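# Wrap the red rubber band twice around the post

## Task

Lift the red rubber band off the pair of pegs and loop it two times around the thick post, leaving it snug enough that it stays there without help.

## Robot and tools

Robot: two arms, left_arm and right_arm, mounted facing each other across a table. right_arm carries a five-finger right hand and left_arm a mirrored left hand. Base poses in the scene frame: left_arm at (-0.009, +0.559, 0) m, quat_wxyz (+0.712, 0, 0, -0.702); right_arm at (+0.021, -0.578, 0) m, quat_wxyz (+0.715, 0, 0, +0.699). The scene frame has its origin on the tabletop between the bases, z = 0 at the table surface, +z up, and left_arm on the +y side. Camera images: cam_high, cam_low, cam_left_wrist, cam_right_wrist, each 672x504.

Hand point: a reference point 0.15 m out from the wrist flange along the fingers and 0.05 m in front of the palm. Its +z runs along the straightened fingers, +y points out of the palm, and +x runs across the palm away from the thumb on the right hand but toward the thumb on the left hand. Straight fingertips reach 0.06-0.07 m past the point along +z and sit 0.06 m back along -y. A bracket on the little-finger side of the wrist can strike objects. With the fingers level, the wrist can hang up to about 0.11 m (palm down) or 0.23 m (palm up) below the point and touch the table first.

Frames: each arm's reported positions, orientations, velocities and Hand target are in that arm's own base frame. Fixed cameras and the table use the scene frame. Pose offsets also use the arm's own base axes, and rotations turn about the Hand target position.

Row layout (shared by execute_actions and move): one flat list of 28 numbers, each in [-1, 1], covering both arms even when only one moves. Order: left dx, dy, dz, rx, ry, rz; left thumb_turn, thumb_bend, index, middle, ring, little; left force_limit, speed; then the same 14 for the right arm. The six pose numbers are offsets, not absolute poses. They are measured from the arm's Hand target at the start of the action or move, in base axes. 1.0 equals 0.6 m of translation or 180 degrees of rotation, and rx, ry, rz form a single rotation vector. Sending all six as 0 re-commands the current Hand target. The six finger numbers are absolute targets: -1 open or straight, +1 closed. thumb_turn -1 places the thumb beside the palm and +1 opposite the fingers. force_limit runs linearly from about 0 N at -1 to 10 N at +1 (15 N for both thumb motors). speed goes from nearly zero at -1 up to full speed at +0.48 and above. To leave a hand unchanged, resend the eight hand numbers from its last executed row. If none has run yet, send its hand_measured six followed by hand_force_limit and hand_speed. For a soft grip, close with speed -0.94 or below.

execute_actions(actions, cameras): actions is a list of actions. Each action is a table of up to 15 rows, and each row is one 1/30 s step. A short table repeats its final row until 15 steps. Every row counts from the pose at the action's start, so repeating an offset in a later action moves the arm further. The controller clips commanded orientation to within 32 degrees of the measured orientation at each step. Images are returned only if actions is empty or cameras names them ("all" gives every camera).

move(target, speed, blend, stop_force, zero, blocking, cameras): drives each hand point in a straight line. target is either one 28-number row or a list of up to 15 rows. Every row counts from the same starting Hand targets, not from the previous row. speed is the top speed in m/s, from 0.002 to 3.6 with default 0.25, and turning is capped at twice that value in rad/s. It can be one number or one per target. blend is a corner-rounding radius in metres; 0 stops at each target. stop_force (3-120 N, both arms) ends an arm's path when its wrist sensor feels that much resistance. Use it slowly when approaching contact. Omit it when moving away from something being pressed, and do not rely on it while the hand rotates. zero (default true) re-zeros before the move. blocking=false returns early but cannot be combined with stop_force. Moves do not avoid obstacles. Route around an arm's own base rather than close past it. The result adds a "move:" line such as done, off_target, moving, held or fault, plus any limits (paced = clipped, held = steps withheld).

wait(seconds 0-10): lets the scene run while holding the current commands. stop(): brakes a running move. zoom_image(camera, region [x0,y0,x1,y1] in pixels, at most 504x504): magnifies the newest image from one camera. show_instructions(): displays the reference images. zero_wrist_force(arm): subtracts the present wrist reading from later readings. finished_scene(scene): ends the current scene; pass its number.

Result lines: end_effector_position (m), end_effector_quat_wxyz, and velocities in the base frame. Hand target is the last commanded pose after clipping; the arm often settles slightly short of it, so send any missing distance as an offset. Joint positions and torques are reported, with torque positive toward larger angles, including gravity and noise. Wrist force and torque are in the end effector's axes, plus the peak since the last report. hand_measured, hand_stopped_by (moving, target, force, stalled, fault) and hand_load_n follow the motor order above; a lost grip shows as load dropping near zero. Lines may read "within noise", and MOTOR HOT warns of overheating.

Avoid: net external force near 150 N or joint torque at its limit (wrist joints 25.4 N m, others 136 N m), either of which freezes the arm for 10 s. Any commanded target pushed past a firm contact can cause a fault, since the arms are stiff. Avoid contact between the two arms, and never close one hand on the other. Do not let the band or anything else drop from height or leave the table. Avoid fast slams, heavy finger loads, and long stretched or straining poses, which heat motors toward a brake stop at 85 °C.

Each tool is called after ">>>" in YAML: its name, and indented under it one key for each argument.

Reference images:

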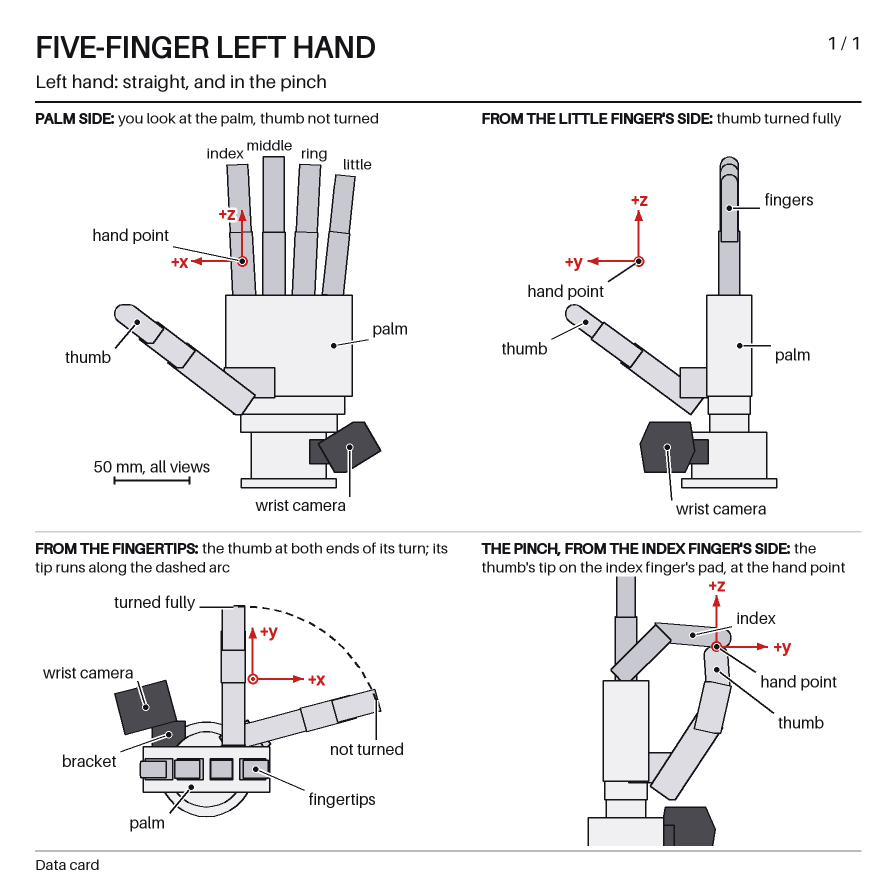

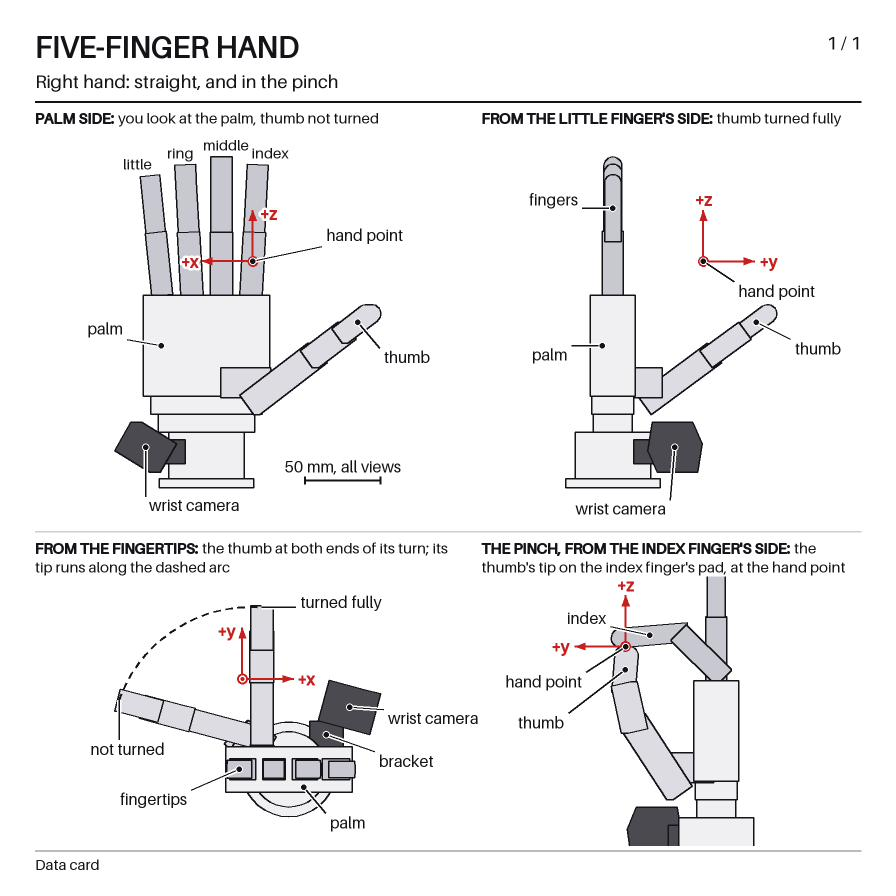

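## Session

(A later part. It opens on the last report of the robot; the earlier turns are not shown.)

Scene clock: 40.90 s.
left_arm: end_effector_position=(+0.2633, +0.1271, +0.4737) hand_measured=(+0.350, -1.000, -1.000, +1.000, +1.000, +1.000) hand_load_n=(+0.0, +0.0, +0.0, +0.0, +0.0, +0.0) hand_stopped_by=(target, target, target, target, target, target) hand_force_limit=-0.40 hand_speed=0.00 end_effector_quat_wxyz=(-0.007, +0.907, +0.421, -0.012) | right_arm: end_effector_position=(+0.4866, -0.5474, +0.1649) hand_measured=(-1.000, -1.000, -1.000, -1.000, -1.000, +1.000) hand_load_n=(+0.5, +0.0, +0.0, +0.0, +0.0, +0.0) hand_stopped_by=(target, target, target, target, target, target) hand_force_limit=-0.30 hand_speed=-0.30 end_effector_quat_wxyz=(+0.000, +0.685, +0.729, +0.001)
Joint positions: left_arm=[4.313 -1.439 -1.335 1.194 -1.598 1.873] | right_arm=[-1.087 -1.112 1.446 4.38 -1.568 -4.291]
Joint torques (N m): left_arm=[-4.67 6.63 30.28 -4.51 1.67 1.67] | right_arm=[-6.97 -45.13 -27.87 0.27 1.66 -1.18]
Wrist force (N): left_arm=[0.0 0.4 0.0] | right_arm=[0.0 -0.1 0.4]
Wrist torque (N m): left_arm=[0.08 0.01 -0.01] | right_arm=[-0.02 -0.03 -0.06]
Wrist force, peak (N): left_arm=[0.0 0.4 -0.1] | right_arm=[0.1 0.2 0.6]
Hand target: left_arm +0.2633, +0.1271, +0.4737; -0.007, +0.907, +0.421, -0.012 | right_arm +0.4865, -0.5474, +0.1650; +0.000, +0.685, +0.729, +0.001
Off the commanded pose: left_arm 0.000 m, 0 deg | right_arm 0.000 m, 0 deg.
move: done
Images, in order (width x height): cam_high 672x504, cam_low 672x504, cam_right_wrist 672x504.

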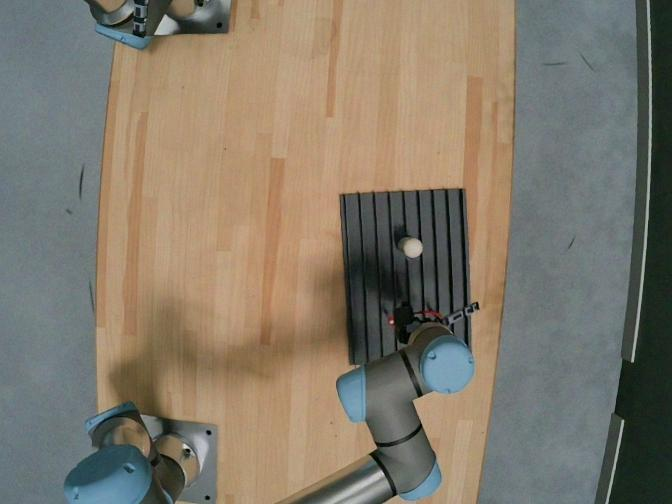

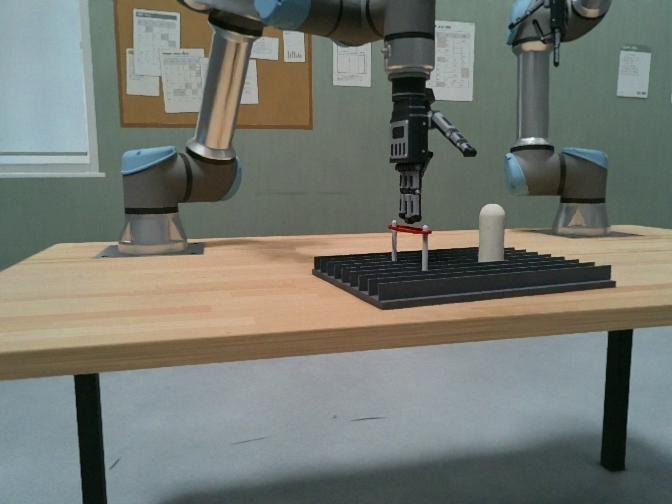

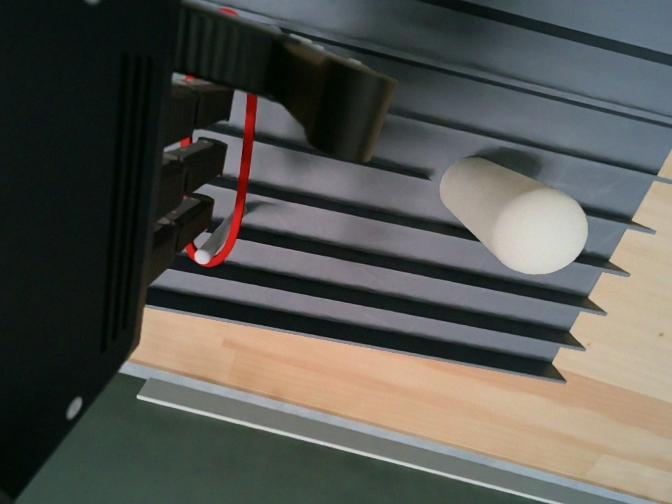

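>>> move:
  target: [0,0,0,0,0,0,0.35,-1,-1,1,1,1,-0.4,0,0,0,-0.09,0,0,0,-1,-1,-1,-1,-1,1,-0.3,-0.3]
  speed: 0.05
  stop_force: 5
  cameras: ["cam_high","cam_low","cam_right_wrist"]

>>> zoom_image:
  camera: "cam_low"
  region: [360, 160, 460, 280]

>>> zoom_image:
  camera: "cam_right_wrist"
  region: [140, 0, 390, 280]

Scene clock: 44.60 s.
left_arm: end_effector_position=(+0.2633, +0.1271, +0.4737) hand_measured=(+0.350, -1.000, -1.000, +1.000, +1.000, +1.000) hand_load_n=(+0.0, +0.0, +0.0, +0.0, +0.0, +0.0) hand_stopped_by=(target, target, target, target, target, target) hand_force_limit=-0.40 hand_speed=0.00 end_effector_quat_wxyz=(-0.007, +0.907, +0.421, -0.012) | right_arm: end_effector_position=(+0.4865, -0.5474, +0.1110) hand_measured=(-1.000, -1.000, -1.000, -1.000, -1.000, +1.000) hand_load_n=(+0.0, +0.0, +0.0, -0.5, +0.0, +0.0) hand_stopped_by=(target, target, target, target, target, target) hand_force_limit=-0.30 hand_speed=-0.30 end_effector_quat_wxyz=(+0.000, +0.685, +0.729, +0.001)
Joint positions: left_arm=[4.313 -1.439 -1.335 1.194 -1.598 1.873] | right_arm=[-1.087 -1.063 1.519 4.258 -1.568 -4.291]
Joint torques (N m): left_arm=[-3.77 4.97 31.3 -4.43 1.58 1.47] | right_arm=[-8.28 -50.23 -26.74 0.25 0.61 -2.29]
Wrist force (N): left_arm=[0.0 0.1 -0.1] | right_arm=[0.1 -0.2 0.4]
Wrist torque (N m): left_arm=[0.04 0.01 0.00] | right_arm=[-0.04 -0.03 -0.04]
Wrist force, peak (N): left_arm=[0.0 0.5 0.0] | right_arm=[0.1 0.0 1.2]
Hand target: left_arm +0.2633, +0.1271, +0.4737; -0.007, +0.907, +0.421, -0.012 | right_arm +0.4865, -0.5474, +0.1110; +0.000, +0.685, +0.729, +0.001
Off the commanded pose: left_arm 0.000 m, 0 deg | right_arm 0.000 m, 0 deg.
move: done
Images, in order (width x height): cam_high 672x504, cam_low 672x504, cam_right_wrist 672x504.

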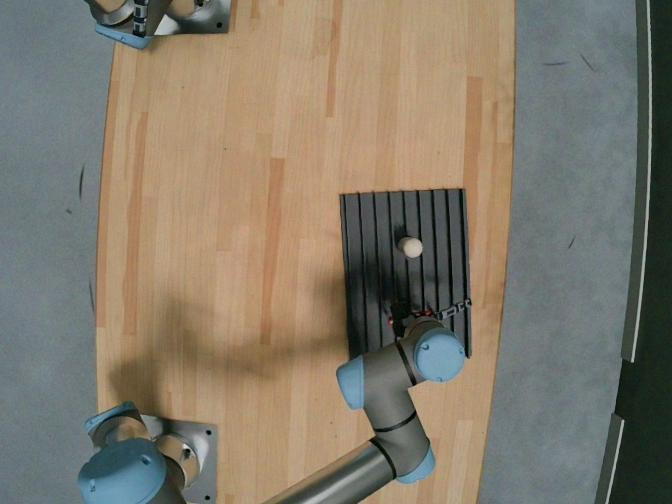

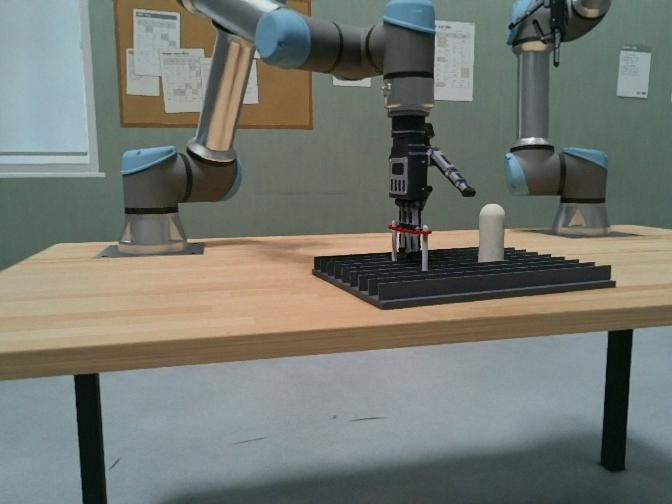

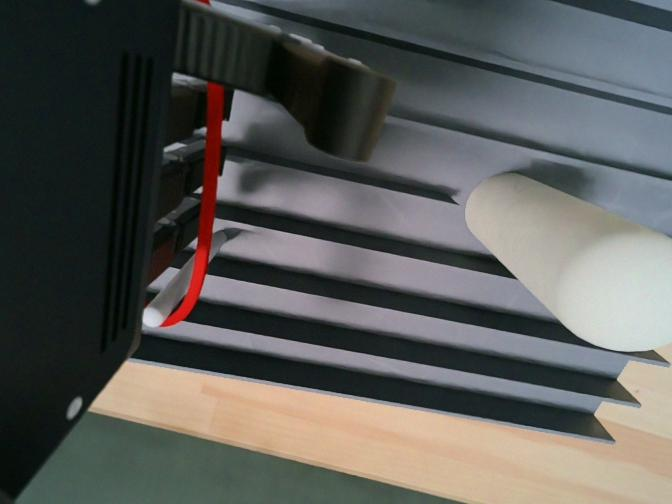

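Scaled by 4.200 from the camera's 672x504 image, which has a finer 960x720 frame.

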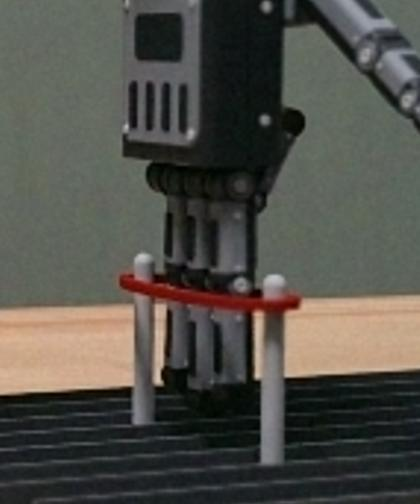

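Scaled by 1.800 from the camera's 672x504 image, which has a finer 960x720 frame.

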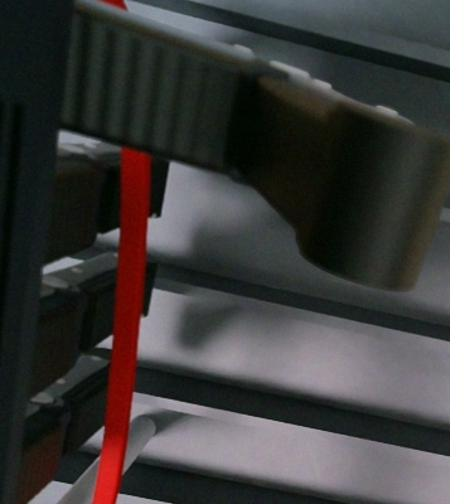

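>>> move:
  target:
    - [0,0,0,0,0,0,0.35,-1,-1,1,1,1,-0.4,0,-0.0228,-0.0015,-0.0035,0,0,0,-1,-1,0.3,0.3,0.3,1,-0.3,-0.9]
    - [0,0,0,0,0,0,0.35,-1,-1,1,1,1,-0.4,0,-0.0437,-0.003,-0.0133,0,0,0,-1,-1,0.3,0.3,0.3,1,-0.3,-0.9]
    - [0,0,0,0,0,0,0.35,-1,-1,1,1,1,-0.4,0,-0.0545,-0.0037,-0.0222,0,0,0,-1,-1,0.3,0.3,0.3,1,-0.3,-0.9]
  speed: 0.0077
  blend: [0.003,0.003,0]
  cameras: ["cam_high","cam_low","cam_right_wrist"]

>>> zoom_image:
  camera: "cam_low"
  region: [360, 160, 460, 280]

>>> zoom_image:
  camera: "cam_right_wrist"
  region: [140, 0, 390, 280]

Scene clock: 50.90 s.
left_arm: end_effector_position=(+0.2633, +0.1271, +0.4737) hand_measured=(+0.350, -1.000, -1.000, +1.000, +1.000, +1.000) hand_load_n=(+0.0, +0.0, +0.0, +0.0, +0.0, +0.0) hand_stopped_by=(target, target, target, target, target, target) hand_force_limit=-0.40 hand_speed=0.00 end_effector_quat_wxyz=(-0.007, +0.907, +0.421, -0.012) | right_arm: end_effector_position=(+0.4537, -0.5497, +0.0976) hand_measured=(-1.000, -1.000, +0.300, +0.300, +0.300, +1.000) hand_load_n=(+0.0, +0.0, +0.0, +0.0, +0.5, -0.5) hand_stopped_by=(target, target, target, target, target, target) hand_force_limit=-0.30 hand_speed=-0.90 end_effector_quat_wxyz=(+0.000, +0.685, +0.729, +0.001)
Joint positions: left_arm=[4.313 -1.439 -1.335 1.194 -1.598 1.873] | right_arm=[-1.134 -1.088 1.596 4.205 -1.568 -4.338]
Joint torques (N m): left_arm=[-3.87 5.12 30.03 -4.33 1.85 1.39] | right_arm=[-0.67 -47.07 -23.23 -3.43 -1.33 -1.2]
Wrist force (N): left_arm=[0.0 0.2 0.1] | right_arm=[0.0 0.2 0.5]
Wrist torque (N m): left_arm=[0.05 0.01 0.01] | right_arm=[0.02 -0.02 0.12]
Wrist force, peak (N): left_arm=[0.1 0.5 0.1] | right_arm=[0.1 0.2 0.9]
Hand target: left_arm +0.2633, +0.1271, +0.4737; -0.007, +0.907, +0.421, -0.012 | right_arm +0.4538, -0.5497, +0.0977; +0.000, +0.685, +0.729, +0.001
Off the commanded pose: left_arm 0.000 m, 0 deg | right_arm 0.000 m, 0 deg.
move: done
Images, in order (width x height): cam_high 672x504, cam_low 672x504, cam_right_wrist 672x504.

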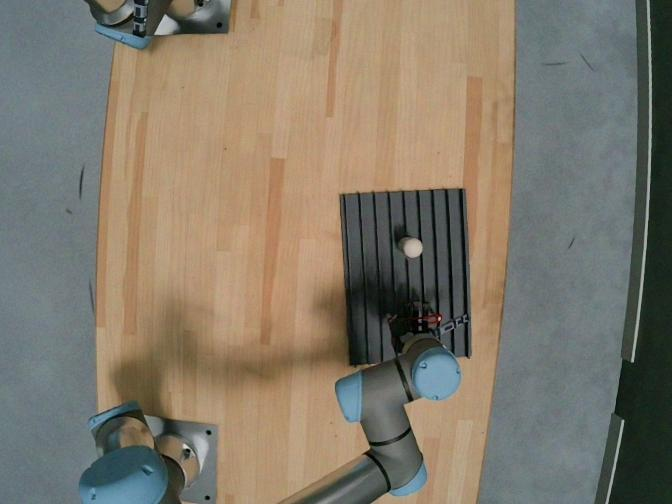

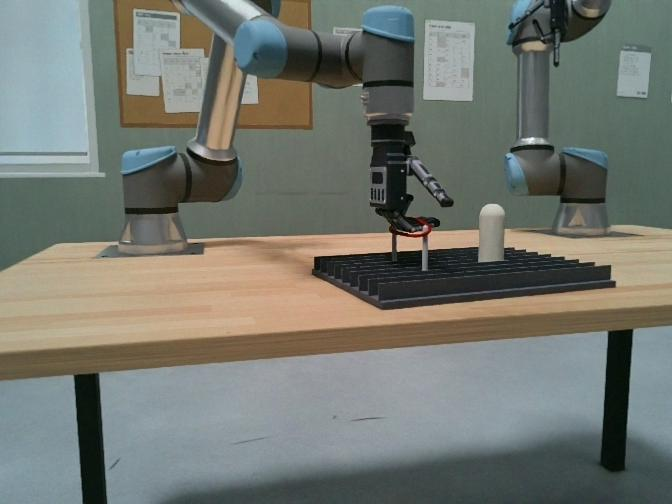

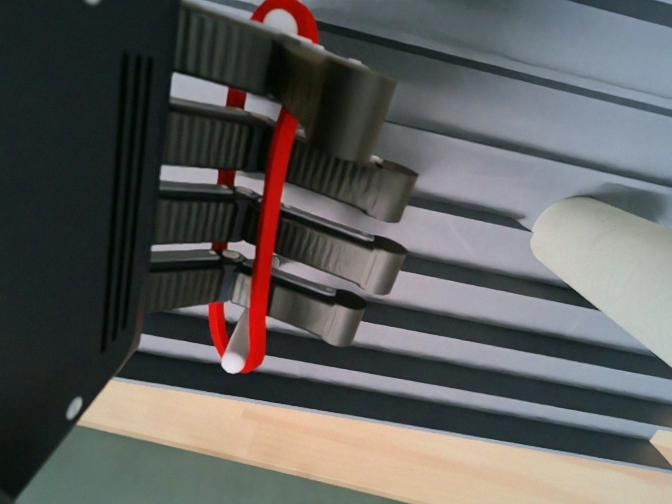

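Scaled by 4.200 from the camera's 672x504 image, which has a finer 960x720 frame.

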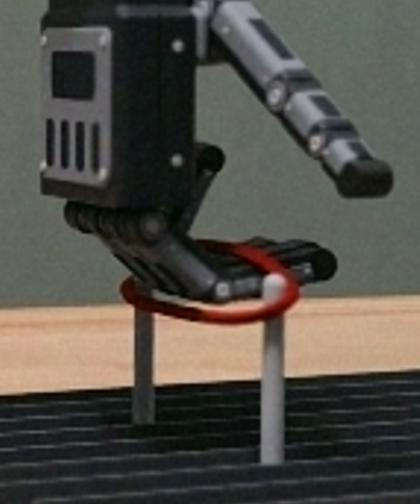

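Scaled by 1.800 from the camera's 672x504 image, which has a finer 960x720 frame.

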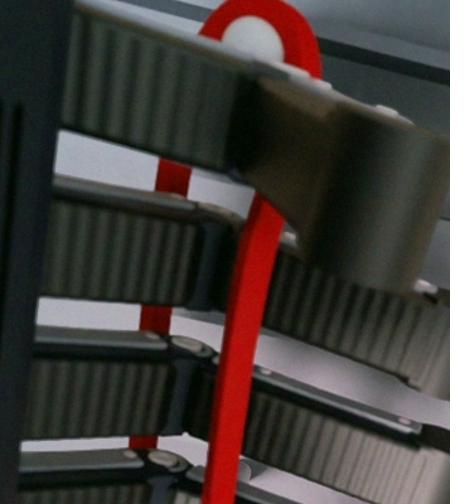

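>>> move:
  target:
    - [0,0,0,0,0,0,0.35,-1,-1,1,1,1,-0.4,0,-0.0083,-0.0006,0.0083,0,0,0,-1,-1,0.65,0.65,0.65,1,-0.3,-0.85]
    - [0,0,0,0,0,0,0.35,-1,-1,1,1,1,-0.4,0,-0.0083,-0.0006,0.0667,0,0,0,-1,-1,0.65,0.65,0.65,1,-0.3,-0.85]
  speed: [0.008,0.025]
  cameras: ["cam_high","cam_low","cam_right_wrist"]

>>> zoom_image:
  camera: "cam_low"
  region: [360, 140, 480, 280]

>>> zoom_image:
  camera: "cam_right_wrist"
  region: [140, 0, 390, 280]

Scene clock: 54.30 s.
left_arm: end_effector_position=(+0.2633, +0.1271, +0.4737) hand_measured=(+0.350, -1.000, -1.000, +1.000, +1.000, +1.000) hand_load_n=(+0.0, +0.0, +0.0, +0.0, +0.0, +0.0) hand_stopped_by=(target, target, target, target, target, target) hand_force_limit=-0.40 hand_speed=0.00 end_effector_quat_wxyz=(-0.007, +0.907, +0.421, -0.012) | right_arm: end_effector_position=(+0.4488, -0.5500, +0.1378) hand_measured=(-1.000, -1.000, +0.650, +0.650, +0.650, +1.000) hand_load_n=(+0.0, +0.0, +0.0, +0.0, +0.0, +0.0) hand_stopped_by=(target, target, target, target, target, target) hand_force_limit=-0.30 hand_speed=-0.85 end_effector_quat_wxyz=(+0.000, +0.685, +0.729, +0.001) end_effector_velocity=(+0.000, +0.000, -0.001) end_effector_angular_velocity=(-0.002, -0.001, +0.000)
Joint positions: left_arm=[4.313 -1.439 -1.335 1.194 -1.598 1.873] | right_arm=[-1.141 -1.136 1.556 4.294 -1.568 -4.345]
Joint velocities: left_arm=[within noise] | right_arm=[0 0.001 0.002 -0.006 0 0]
Joint torques (N m): left_arm=[-3.23 6.55 30.19 -4.33 1.73 1.58] | right_arm=[6.74 -34.36 -14.23 -5.67 -1.06 2.15]
Wrist force (N): left_arm=[0.0 0.0 0.0] | right_arm=[0.0 0.2 0.7]
Wrist torque (N m): left_arm=[0.01 0.01 0.01] | right_arm=[0.04 -0.02 0.13]
Wrist force, peak (N): left_arm=[0.2 0.4 -0.1] | right_arm=[0.1 0.8 1.4]
Hand target: left_arm +0.2633, +0.1271, +0.4737; -0.007, +0.907, +0.421, -0.012 | right_arm +0.4488, -0.5500, +0.1377; +0.000, +0.685, +0.729, +0.001
Off the commanded pose: left_arm 0.000 m, 0 deg | right_arm 0.000 m, 0 deg.
move: done
Images, in order (width x height): cam_high 672x504, cam_low 672x504, cam_right_wrist 672x504.

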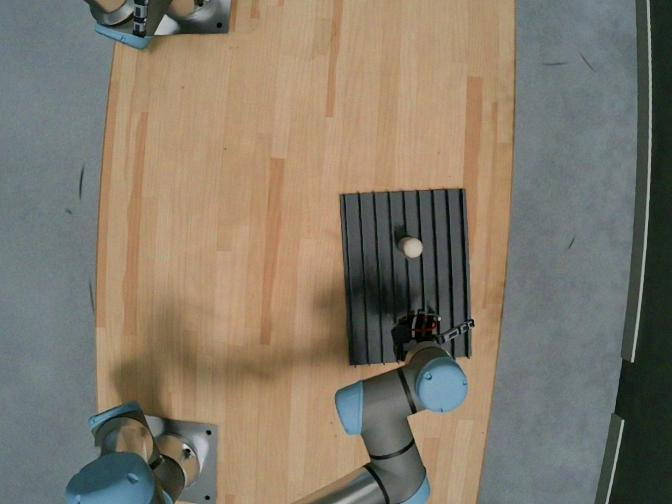

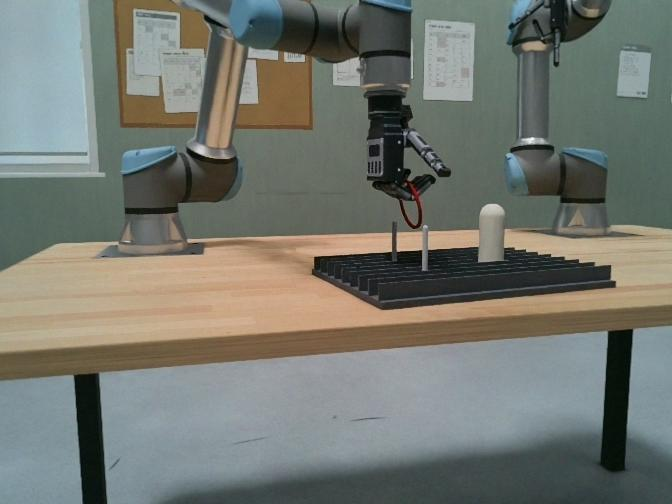

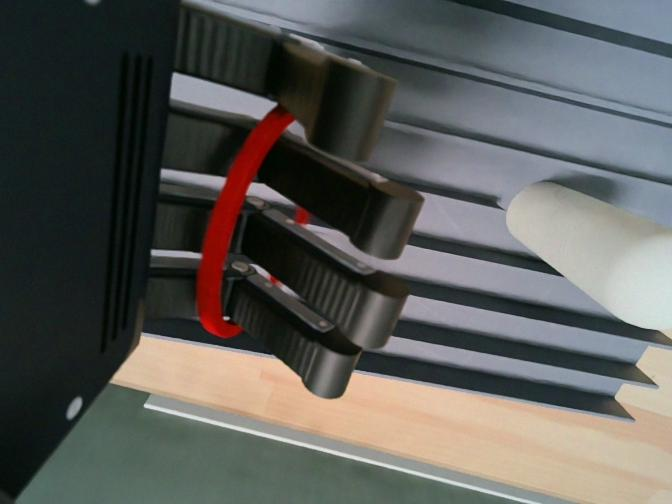

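Scaled by 3.600 from the camera's 672x504 image, which has a finer 960x720 frame.

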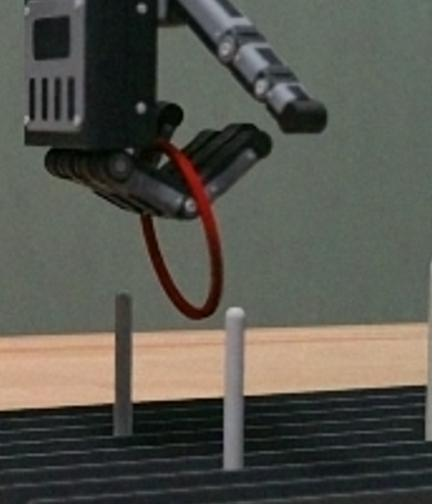

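Scaled by 1.800 from the camera's 672x504 image, which has a finer 960x720 frame.

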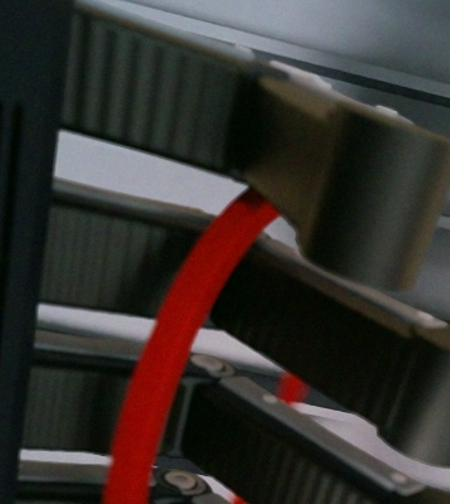

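>>> move:
  target:
    - [0,0,0,0,0,0,0.35,-1,-1,1,1,1,-0.4,0,0,0,0.2,0,0,0,-1,-1,0.65,0.65,0.65,1,-0.3,-0.85]
    - [0,0,0,0,0,0,0.35,-1,-1,1,1,1,-0.4,0,0.14,0,0.25,0,0,-0.2644,-1,-1,0.65,0.65,0.65,1,-0.3,-0.85]
  speed: [0.12,0.25]
  blend: [0.02,0]
  cameras: ["cam_high","cam_low","cam_right_wrist"]

Scene clock: 58.63 s.
left_arm: end_effector_position=(+0.2633, +0.1271, +0.4737) hand_measured=(+0.350, -1.000, -1.000, +1.000, +1.000, +1.000) hand_load_n=(+0.0, +0.0, +0.0, +0.0, +0.0, +0.0) hand_stopped_by=(target, target, target, target, target, target) hand_force_limit=-0.40 hand_speed=0.00 end_effector_quat_wxyz=(-0.007, +0.907, +0.421, -0.012) | right_arm: end_effector_position=(+0.5328, -0.5500, +0.2876) hand_measured=(-1.000, -1.000, +0.650, +0.650, +0.650, +1.000) hand_load_n=(+0.0, +0.0, +0.0, +0.0, +0.0, +0.0) hand_stopped_by=(target, target, target, target, target, target) hand_force_limit=-0.30 hand_speed=-0.85 end_effector_quat_wxyz=(+0.000, +0.921, +0.391, +0.001) end_effector_velocity=(+0.000, +0.001, +0.000) end_effector_angular_velocity=(+0.000, +0.000, -0.004)
Joint positions: left_arm=[4.313 -1.439 -1.335 1.194 -1.598 1.873] | right_arm=[-0.951 -1.08 1.08 4.712 -1.568 -3.325]
Joint velocities: left_arm=[within noise] | right_arm=[0.001 0 0 0.001 0 0.005]
Joint torques (N m): left_arm=[-5.02 5.47 30.8 -4.35 1.79 1.43] | right_arm=[-8.24 -47.38 -25.87 -5.64 -0.37 2.33]
Wrist force (N): left_arm=[-0.1 0.2 -0.1] | right_arm=[0.5 0.1 -0.2]
Wrist torque (N m): left_arm=[0.05 0.03 0.00] | right_arm=[0.09 -0.07 0.12]
Wrist force, peak (N): left_arm=[-0.2 0.4 -0.3] | right_arm=[-0.1 0.2 1.9]
Hand target: left_arm +0.2633, +0.1271, +0.4737; -0.007, +0.907, +0.421, -0.012 | right_arm +0.5328, -0.5500, +0.2877; +0.000, +0.921, +0.390, +0.001
Off the commanded pose: left_arm 0.000 m, 0 deg | right_arm 0.000 m, 0 deg.
move: done
Images, in order (width x height): cam_high 672x504, cam_low 672x504, cam_right_wrist 672x504.

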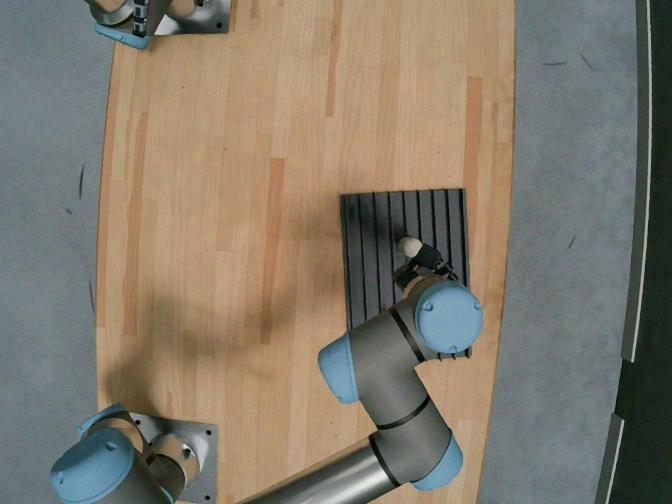

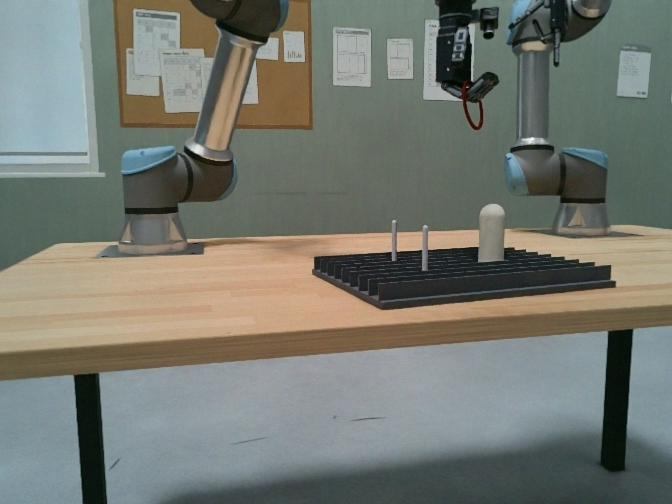

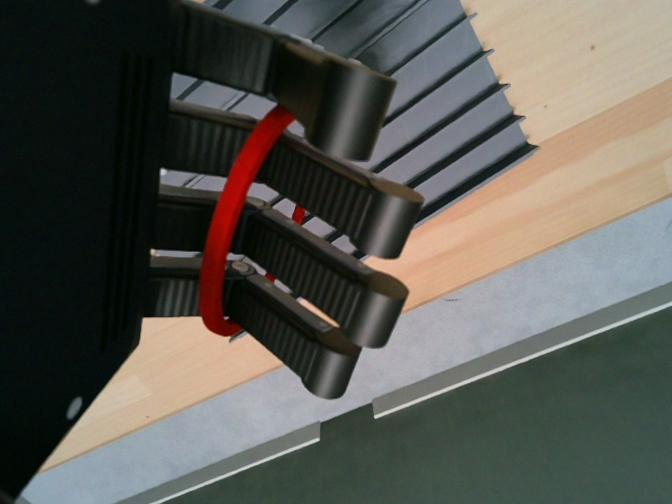

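>>> move:
  target:
    - [0.065,0.3233,0,0,0,0.4845,1,-1,-1,1,1,1,-0.4,0,0.1322,-0.0472,0,-0.0576,-0.0603,0,-1,-1,0.3,0.3,0.3,1,-0.3,-0.6]
    - [0.1302,0.6467,-0.0833,0,0,0.9689,1,-1,-1,1,1,1,-0.4,0,0.1322,-0.0472,-0.1462,-0.0576,-0.0603,0,-1,-1,0.3,0.3,0.3,1,-0.3,-0.6]
  speed: 0.3
  blend: [0.02,0]
  cameras: ["cam_high","cam_low","cam_right_wrist"]

>>> zoom_image:
  camera: "cam_low"
  region: [430, 120, 570, 260]

>>> zoom_image:
  camera: "cam_high"
  region: [340, 180, 480, 320]

Scene clock: 66.60 s.
left_arm: end_effector_position=(+0.3405, +0.5140, +0.4224) hand_measured=(+1.000, -1.000, -1.000, +1.000, +1.000, +1.000) hand_load_n=(+0.0, +0.0, +0.0, +0.0, +0.0, +0.0) hand_stopped_by=(target, target, target, target, target, target) hand_force_limit=-0.40 hand_speed=0.00 end_effector_quat_wxyz=(+0.148, -0.322, +0.930, +0.100) | right_arm: end_effector_position=(+0.6121, -0.5783, +0.1999) hand_measured=(-1.000, -1.000, +0.300, +0.300, +0.300, +1.000) hand_load_n=(+0.0, +0.0, +0.5, +0.0, +0.0, +0.0) hand_stopped_by=(target, target, target, target, target, target) hand_force_limit=-0.30 hand_speed=-0.60 end_effector_quat_wxyz=(+0.120, +0.913, +0.387, +0.053)
Joint positions: left_arm=[4.262 -2.413 -0.035 1.23 -1.503 -1.129] | right_arm=[-0.9 -0.981 1.281 4.152 -1.533 -3.268]
Joint torques (N m): left_arm=[4.85 54.34 22.24 -1.73 0.69 0.59] | right_arm=[-8.49 -54.34 -28.09 -0.24 -1.31 -2.58]
Wrist force (N): left_arm=[0.5 0.1 0.1] | right_arm=[0.4 -0.4 0.5]
Wrist torque (N m): left_arm=[0.03 -0.07 -0.10] | right_arm=[-0.04 -0.02 -0.04]
Wrist force, peak (N): left_arm=[0.7 -0.4 0.1] | right_arm=[1.0 -0.2 0.0]
Hand target: left_arm +0.3415, +0.5152, +0.4237; +0.012, -0.376, +0.927, -0.008 | right_arm +0.6121, -0.5783, +0.2000; +0.120, +0.913, +0.387, +0.053
Off the commanded pose: left_arm 0.002 m, 21 deg | right_arm 0.000 m, 0 deg.
elbow stopped short (left arm): the move would have taken joint 3 (elbow) straighter than the controller allows.
move: off_target (left_arm)
Images, in order (width x height): cam_high 672x504, cam_low 672x504, cam_right_wrist 672x504.

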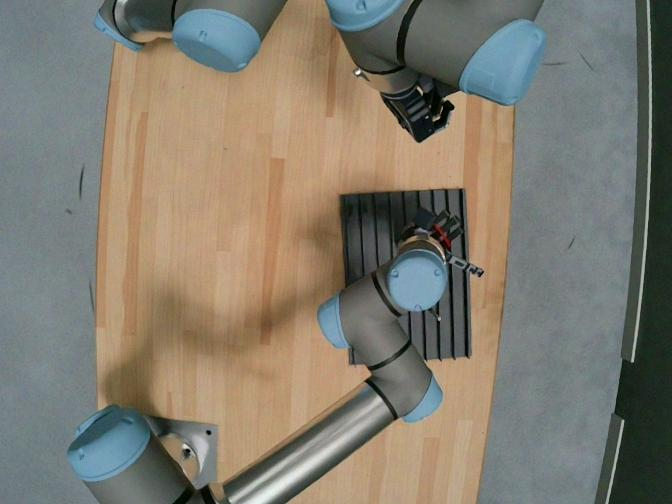

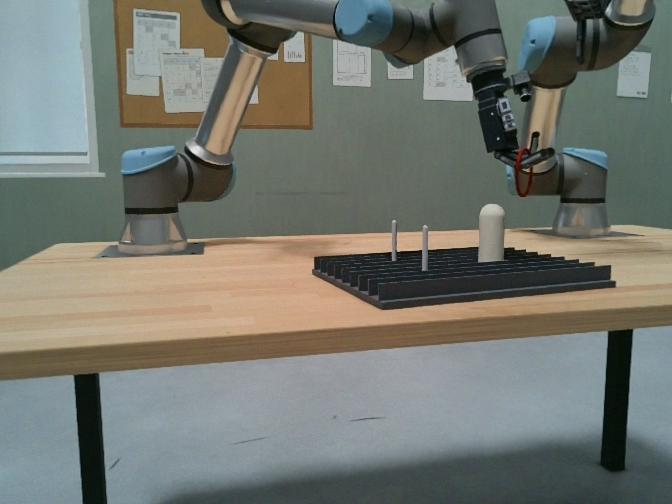

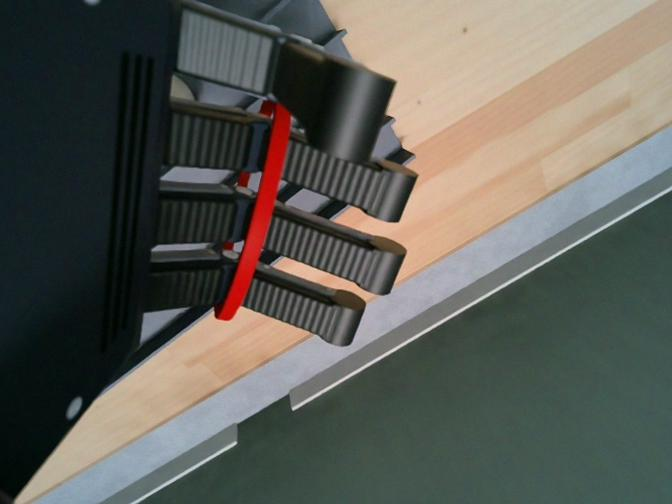

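Scaled by 3.600 from the camera's 672x504 image, which has a finer 960x720 frame.

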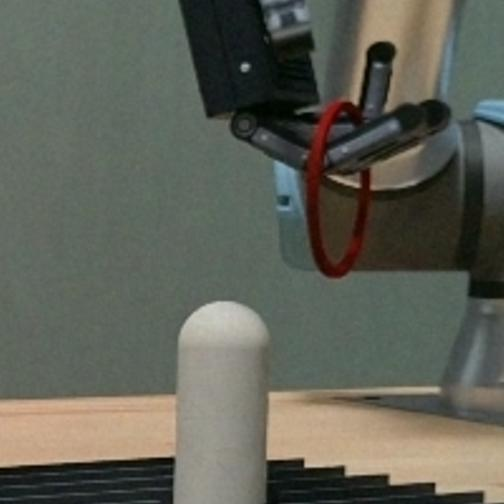

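Scaled by 3.600 from the camera's 672x504 image, which has a finer 960x720 frame.

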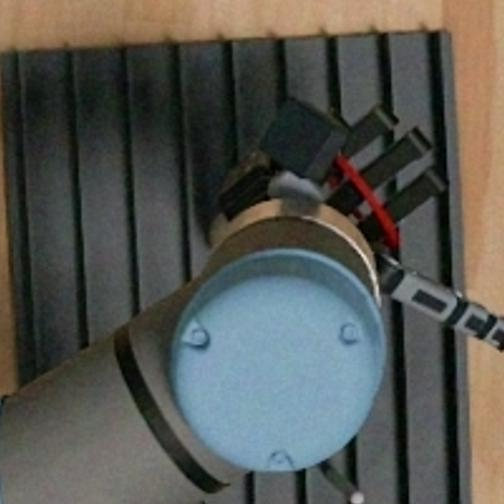

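>>> move:
  target:
    - [-0.05,-0.05,-0.1,0.1549,-0.1593,0,1,-1,-1,1,1,1,-0.4,0,0,0,0,0,0,0,-1,-1,0.3,0.3,0.3,1,-0.3,-0.6]
    - [0,0,-0.2,0.3098,-0.3187,0,1,-1,-1,1,1,1,-0.4,0,0,0,0,0,0,0,-1,-1,0.3,0.3,0.3,1,-0.3,-0.6]
  speed: 0.3
  blend: [0.01,0]
  cameras: ["cam_high","cam_low"]

Scene clock: 69.30 s.
left_arm: end_effector_position=(+0.3414, +0.5152, +0.3039) hand_measured=(+1.000, -1.000, -1.000, +1.000, +1.000, +1.000) hand_load_n=(+0.0, +0.0, +0.0, +0.0, +0.0, +0.0) hand_stopped_by=(target, target, target, target, target, target) hand_force_limit=-0.40 hand_speed=0.00 end_effector_quat_wxyz=(+0.605, -0.279, +0.707, +0.236) | right_arm: end_effector_position=(+0.6121, -0.5783, +0.2000) hand_measured=(-1.000, -1.000, +0.300, +0.300, +0.300, +1.000) hand_load_n=(+0.0, +0.0, +0.0, +0.0, +0.0, +0.0) hand_stopped_by=(target, target, target, target, target, target) hand_force_limit=-0.30 hand_speed=-0.60 end_effector_quat_wxyz=(+0.120, +0.913, +0.387, +0.053)
Joint positions: left_arm=[4.494 -1.542 -1.899 3.251 -0.975 -1.466] | right_arm=[-0.9 -0.981 1.281 4.152 -1.533 -3.268]
Joint torques (N m): left_arm=[-5.29 11.36 13.06 3.46 -1.06 -1.72] | right_arm=[-8.31 -54.16 -28.47 -0.2 -0.34 -2.47]
Wrist force (N): left_arm=[1.1 0.8 -1.5] | right_arm=[0.3 -0.6 0.3]
Wrist torque (N m): left_arm=[0.09 -0.18 -0.25] | right_arm=[-0.07 -0.01 -0.05]
Wrist force, peak (N): left_arm=[1.9 0.6 -1.4] | right_arm=[0.5 -0.7 0.4]
Hand target: left_arm +0.3415, +0.5152, +0.3037; +0.605, -0.279, +0.708, +0.236 | right_arm +0.6121, -0.5783, +0.2000; +0.120, +0.913, +0.387, +0.053
Off the commanded pose: left_arm 0.000 m, 0 deg | right_arm 0.000 m, 0 deg.
move: done
Images, in order (width x height): cam_high 672x504, cam_low 672x504.

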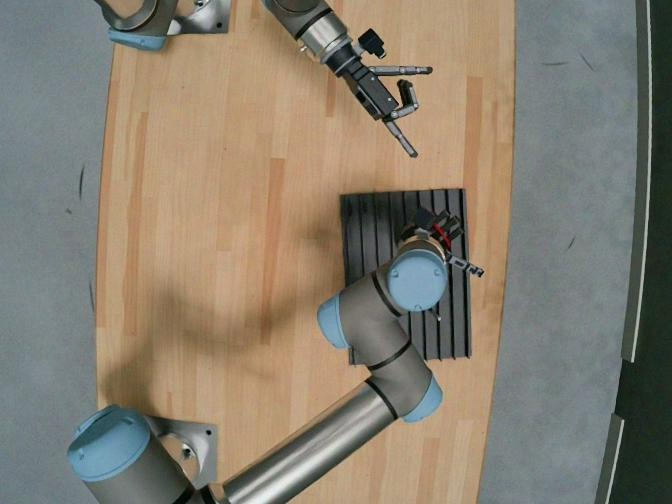

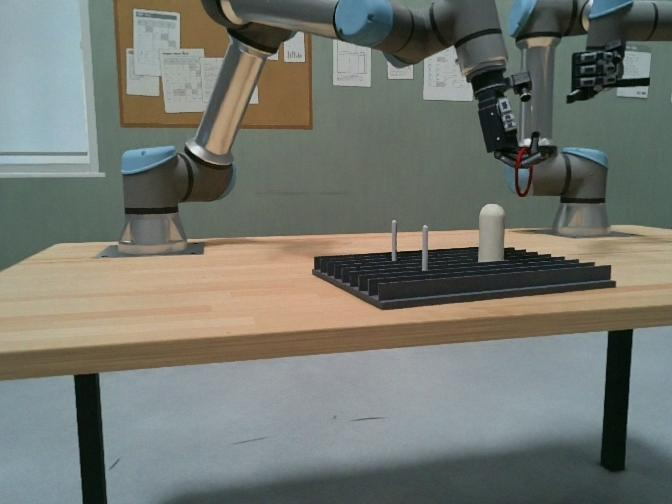

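>>> move:
  target: [0,0,0,-0.0025,0.0041,0.0075,1,-1,-1,1,1,1,-0.4,0,-0.004,0.0038,-0.1167,0,0,0,-1,-1,0.3,0.3,0.3,1,-0.3,-0.6]
  speed: 0.06
  stop_force: 7
  cameras: ["cam_high","cam_low","cam_right_wrist"]

>>> zoom_image:
  camera: "cam_low"
  region: [430, 120, 570, 260]

>>> zoom_image:
  camera: "cam_high"
  region: [340, 180, 480, 320]

Scene clock: 72.33 s.
left_arm: end_effector_position=(+0.3415, +0.5152, +0.3037) hand_measured=(+1.000, -1.000, -1.000, +1.000, +1.000, +1.000) hand_load_n=(+0.5, +0.0, +0.0, +0.0, +0.0, +0.0) hand_stopped_by=(target, target, target, target, target, target) hand_force_limit=-0.40 hand_speed=0.00 end_effector_quat_wxyz=(+0.596, -0.288, +0.709, +0.242) | right_arm: end_effector_position=(+0.6097, -0.5761, +0.1299) hand_measured=(-1.000, -1.000, +0.300, +0.300, +0.300, +1.000) hand_load_n=(+0.0, +0.0, +0.0, +0.0, +0.0, +0.0) hand_stopped_by=(target, target, target, target, target, target) hand_force_limit=-0.30 hand_speed=-0.60 end_effector_quat_wxyz=(+0.120, +0.913, +0.387, +0.053)
Joint positions: left_arm=[4.475 -1.545 -1.888 3.23 -1.019 -1.464] | right_arm=[-0.9 -0.927 1.381 3.997 -1.533 -3.269]
Joint torques (N m): left_arm=[7.77 23.86 10.02 3.46 2.02 0.21] | right_arm=[-7.06 -54.88 -27.46 -0.94 1.51 -2.07]
Wrist force (N): left_arm=[1.2 0.9 -1.6] | right_arm=[0.7 -0.4 0.2]
Wrist torque (N m): left_arm=[0.12 -0.19 -0.25] | right_arm=[-0.03 -0.10 0.05]
Wrist force, peak (N): left_arm=[1.3 0.7 -1.7] | right_arm=[0.6 -0.8 0.9]
Hand target: left_arm +0.3415, +0.5152, +0.3037; +0.596, -0.288, +0.709, +0.242 | right_arm +0.6097, -0.5761, +0.1299; +0.120, +0.913, +0.387, +0.053
Off the commanded pose: left_arm 0.000 m, 0 deg | right_arm 0.000 m, 0 deg.
move: done
Images, in order (width x height): cam_high 672x504, cam_low 672x504, cam_right_wrist 672x504.

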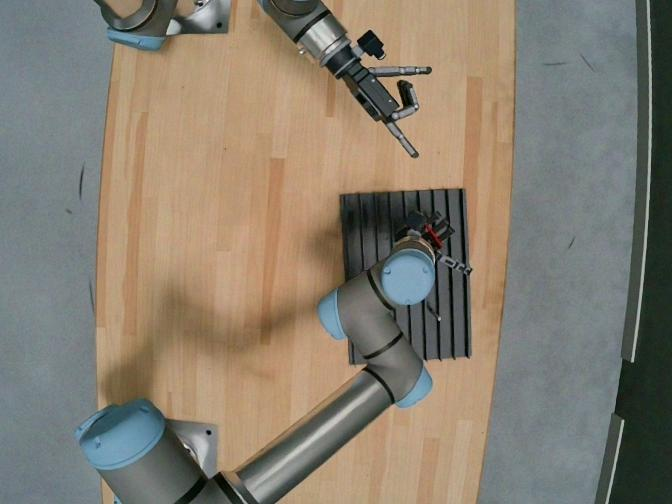

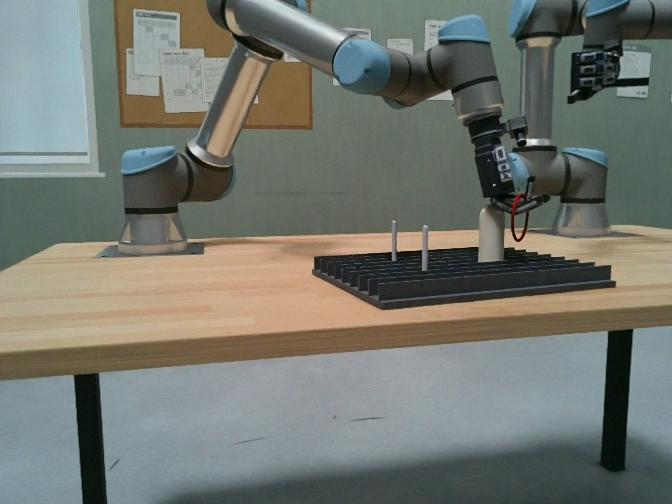

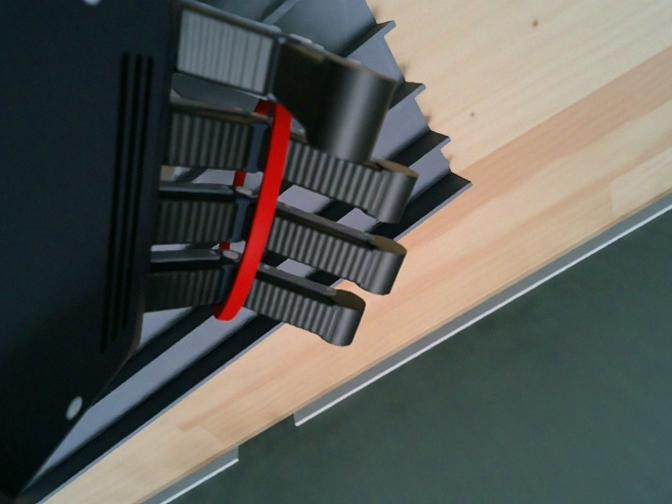

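Scaled by 3.600 from the camera's 672x504 image, which has a finer 960x720 frame.

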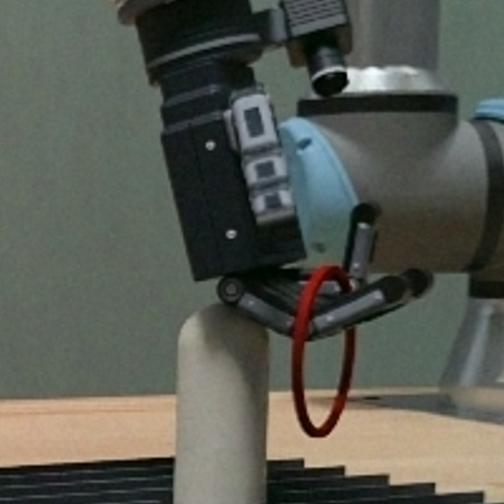

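Scaled by 3.600 from the camera's 672x504 image, which has a finer 960x720 frame.

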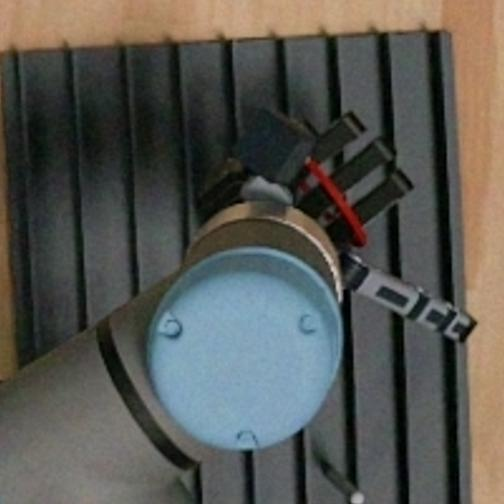

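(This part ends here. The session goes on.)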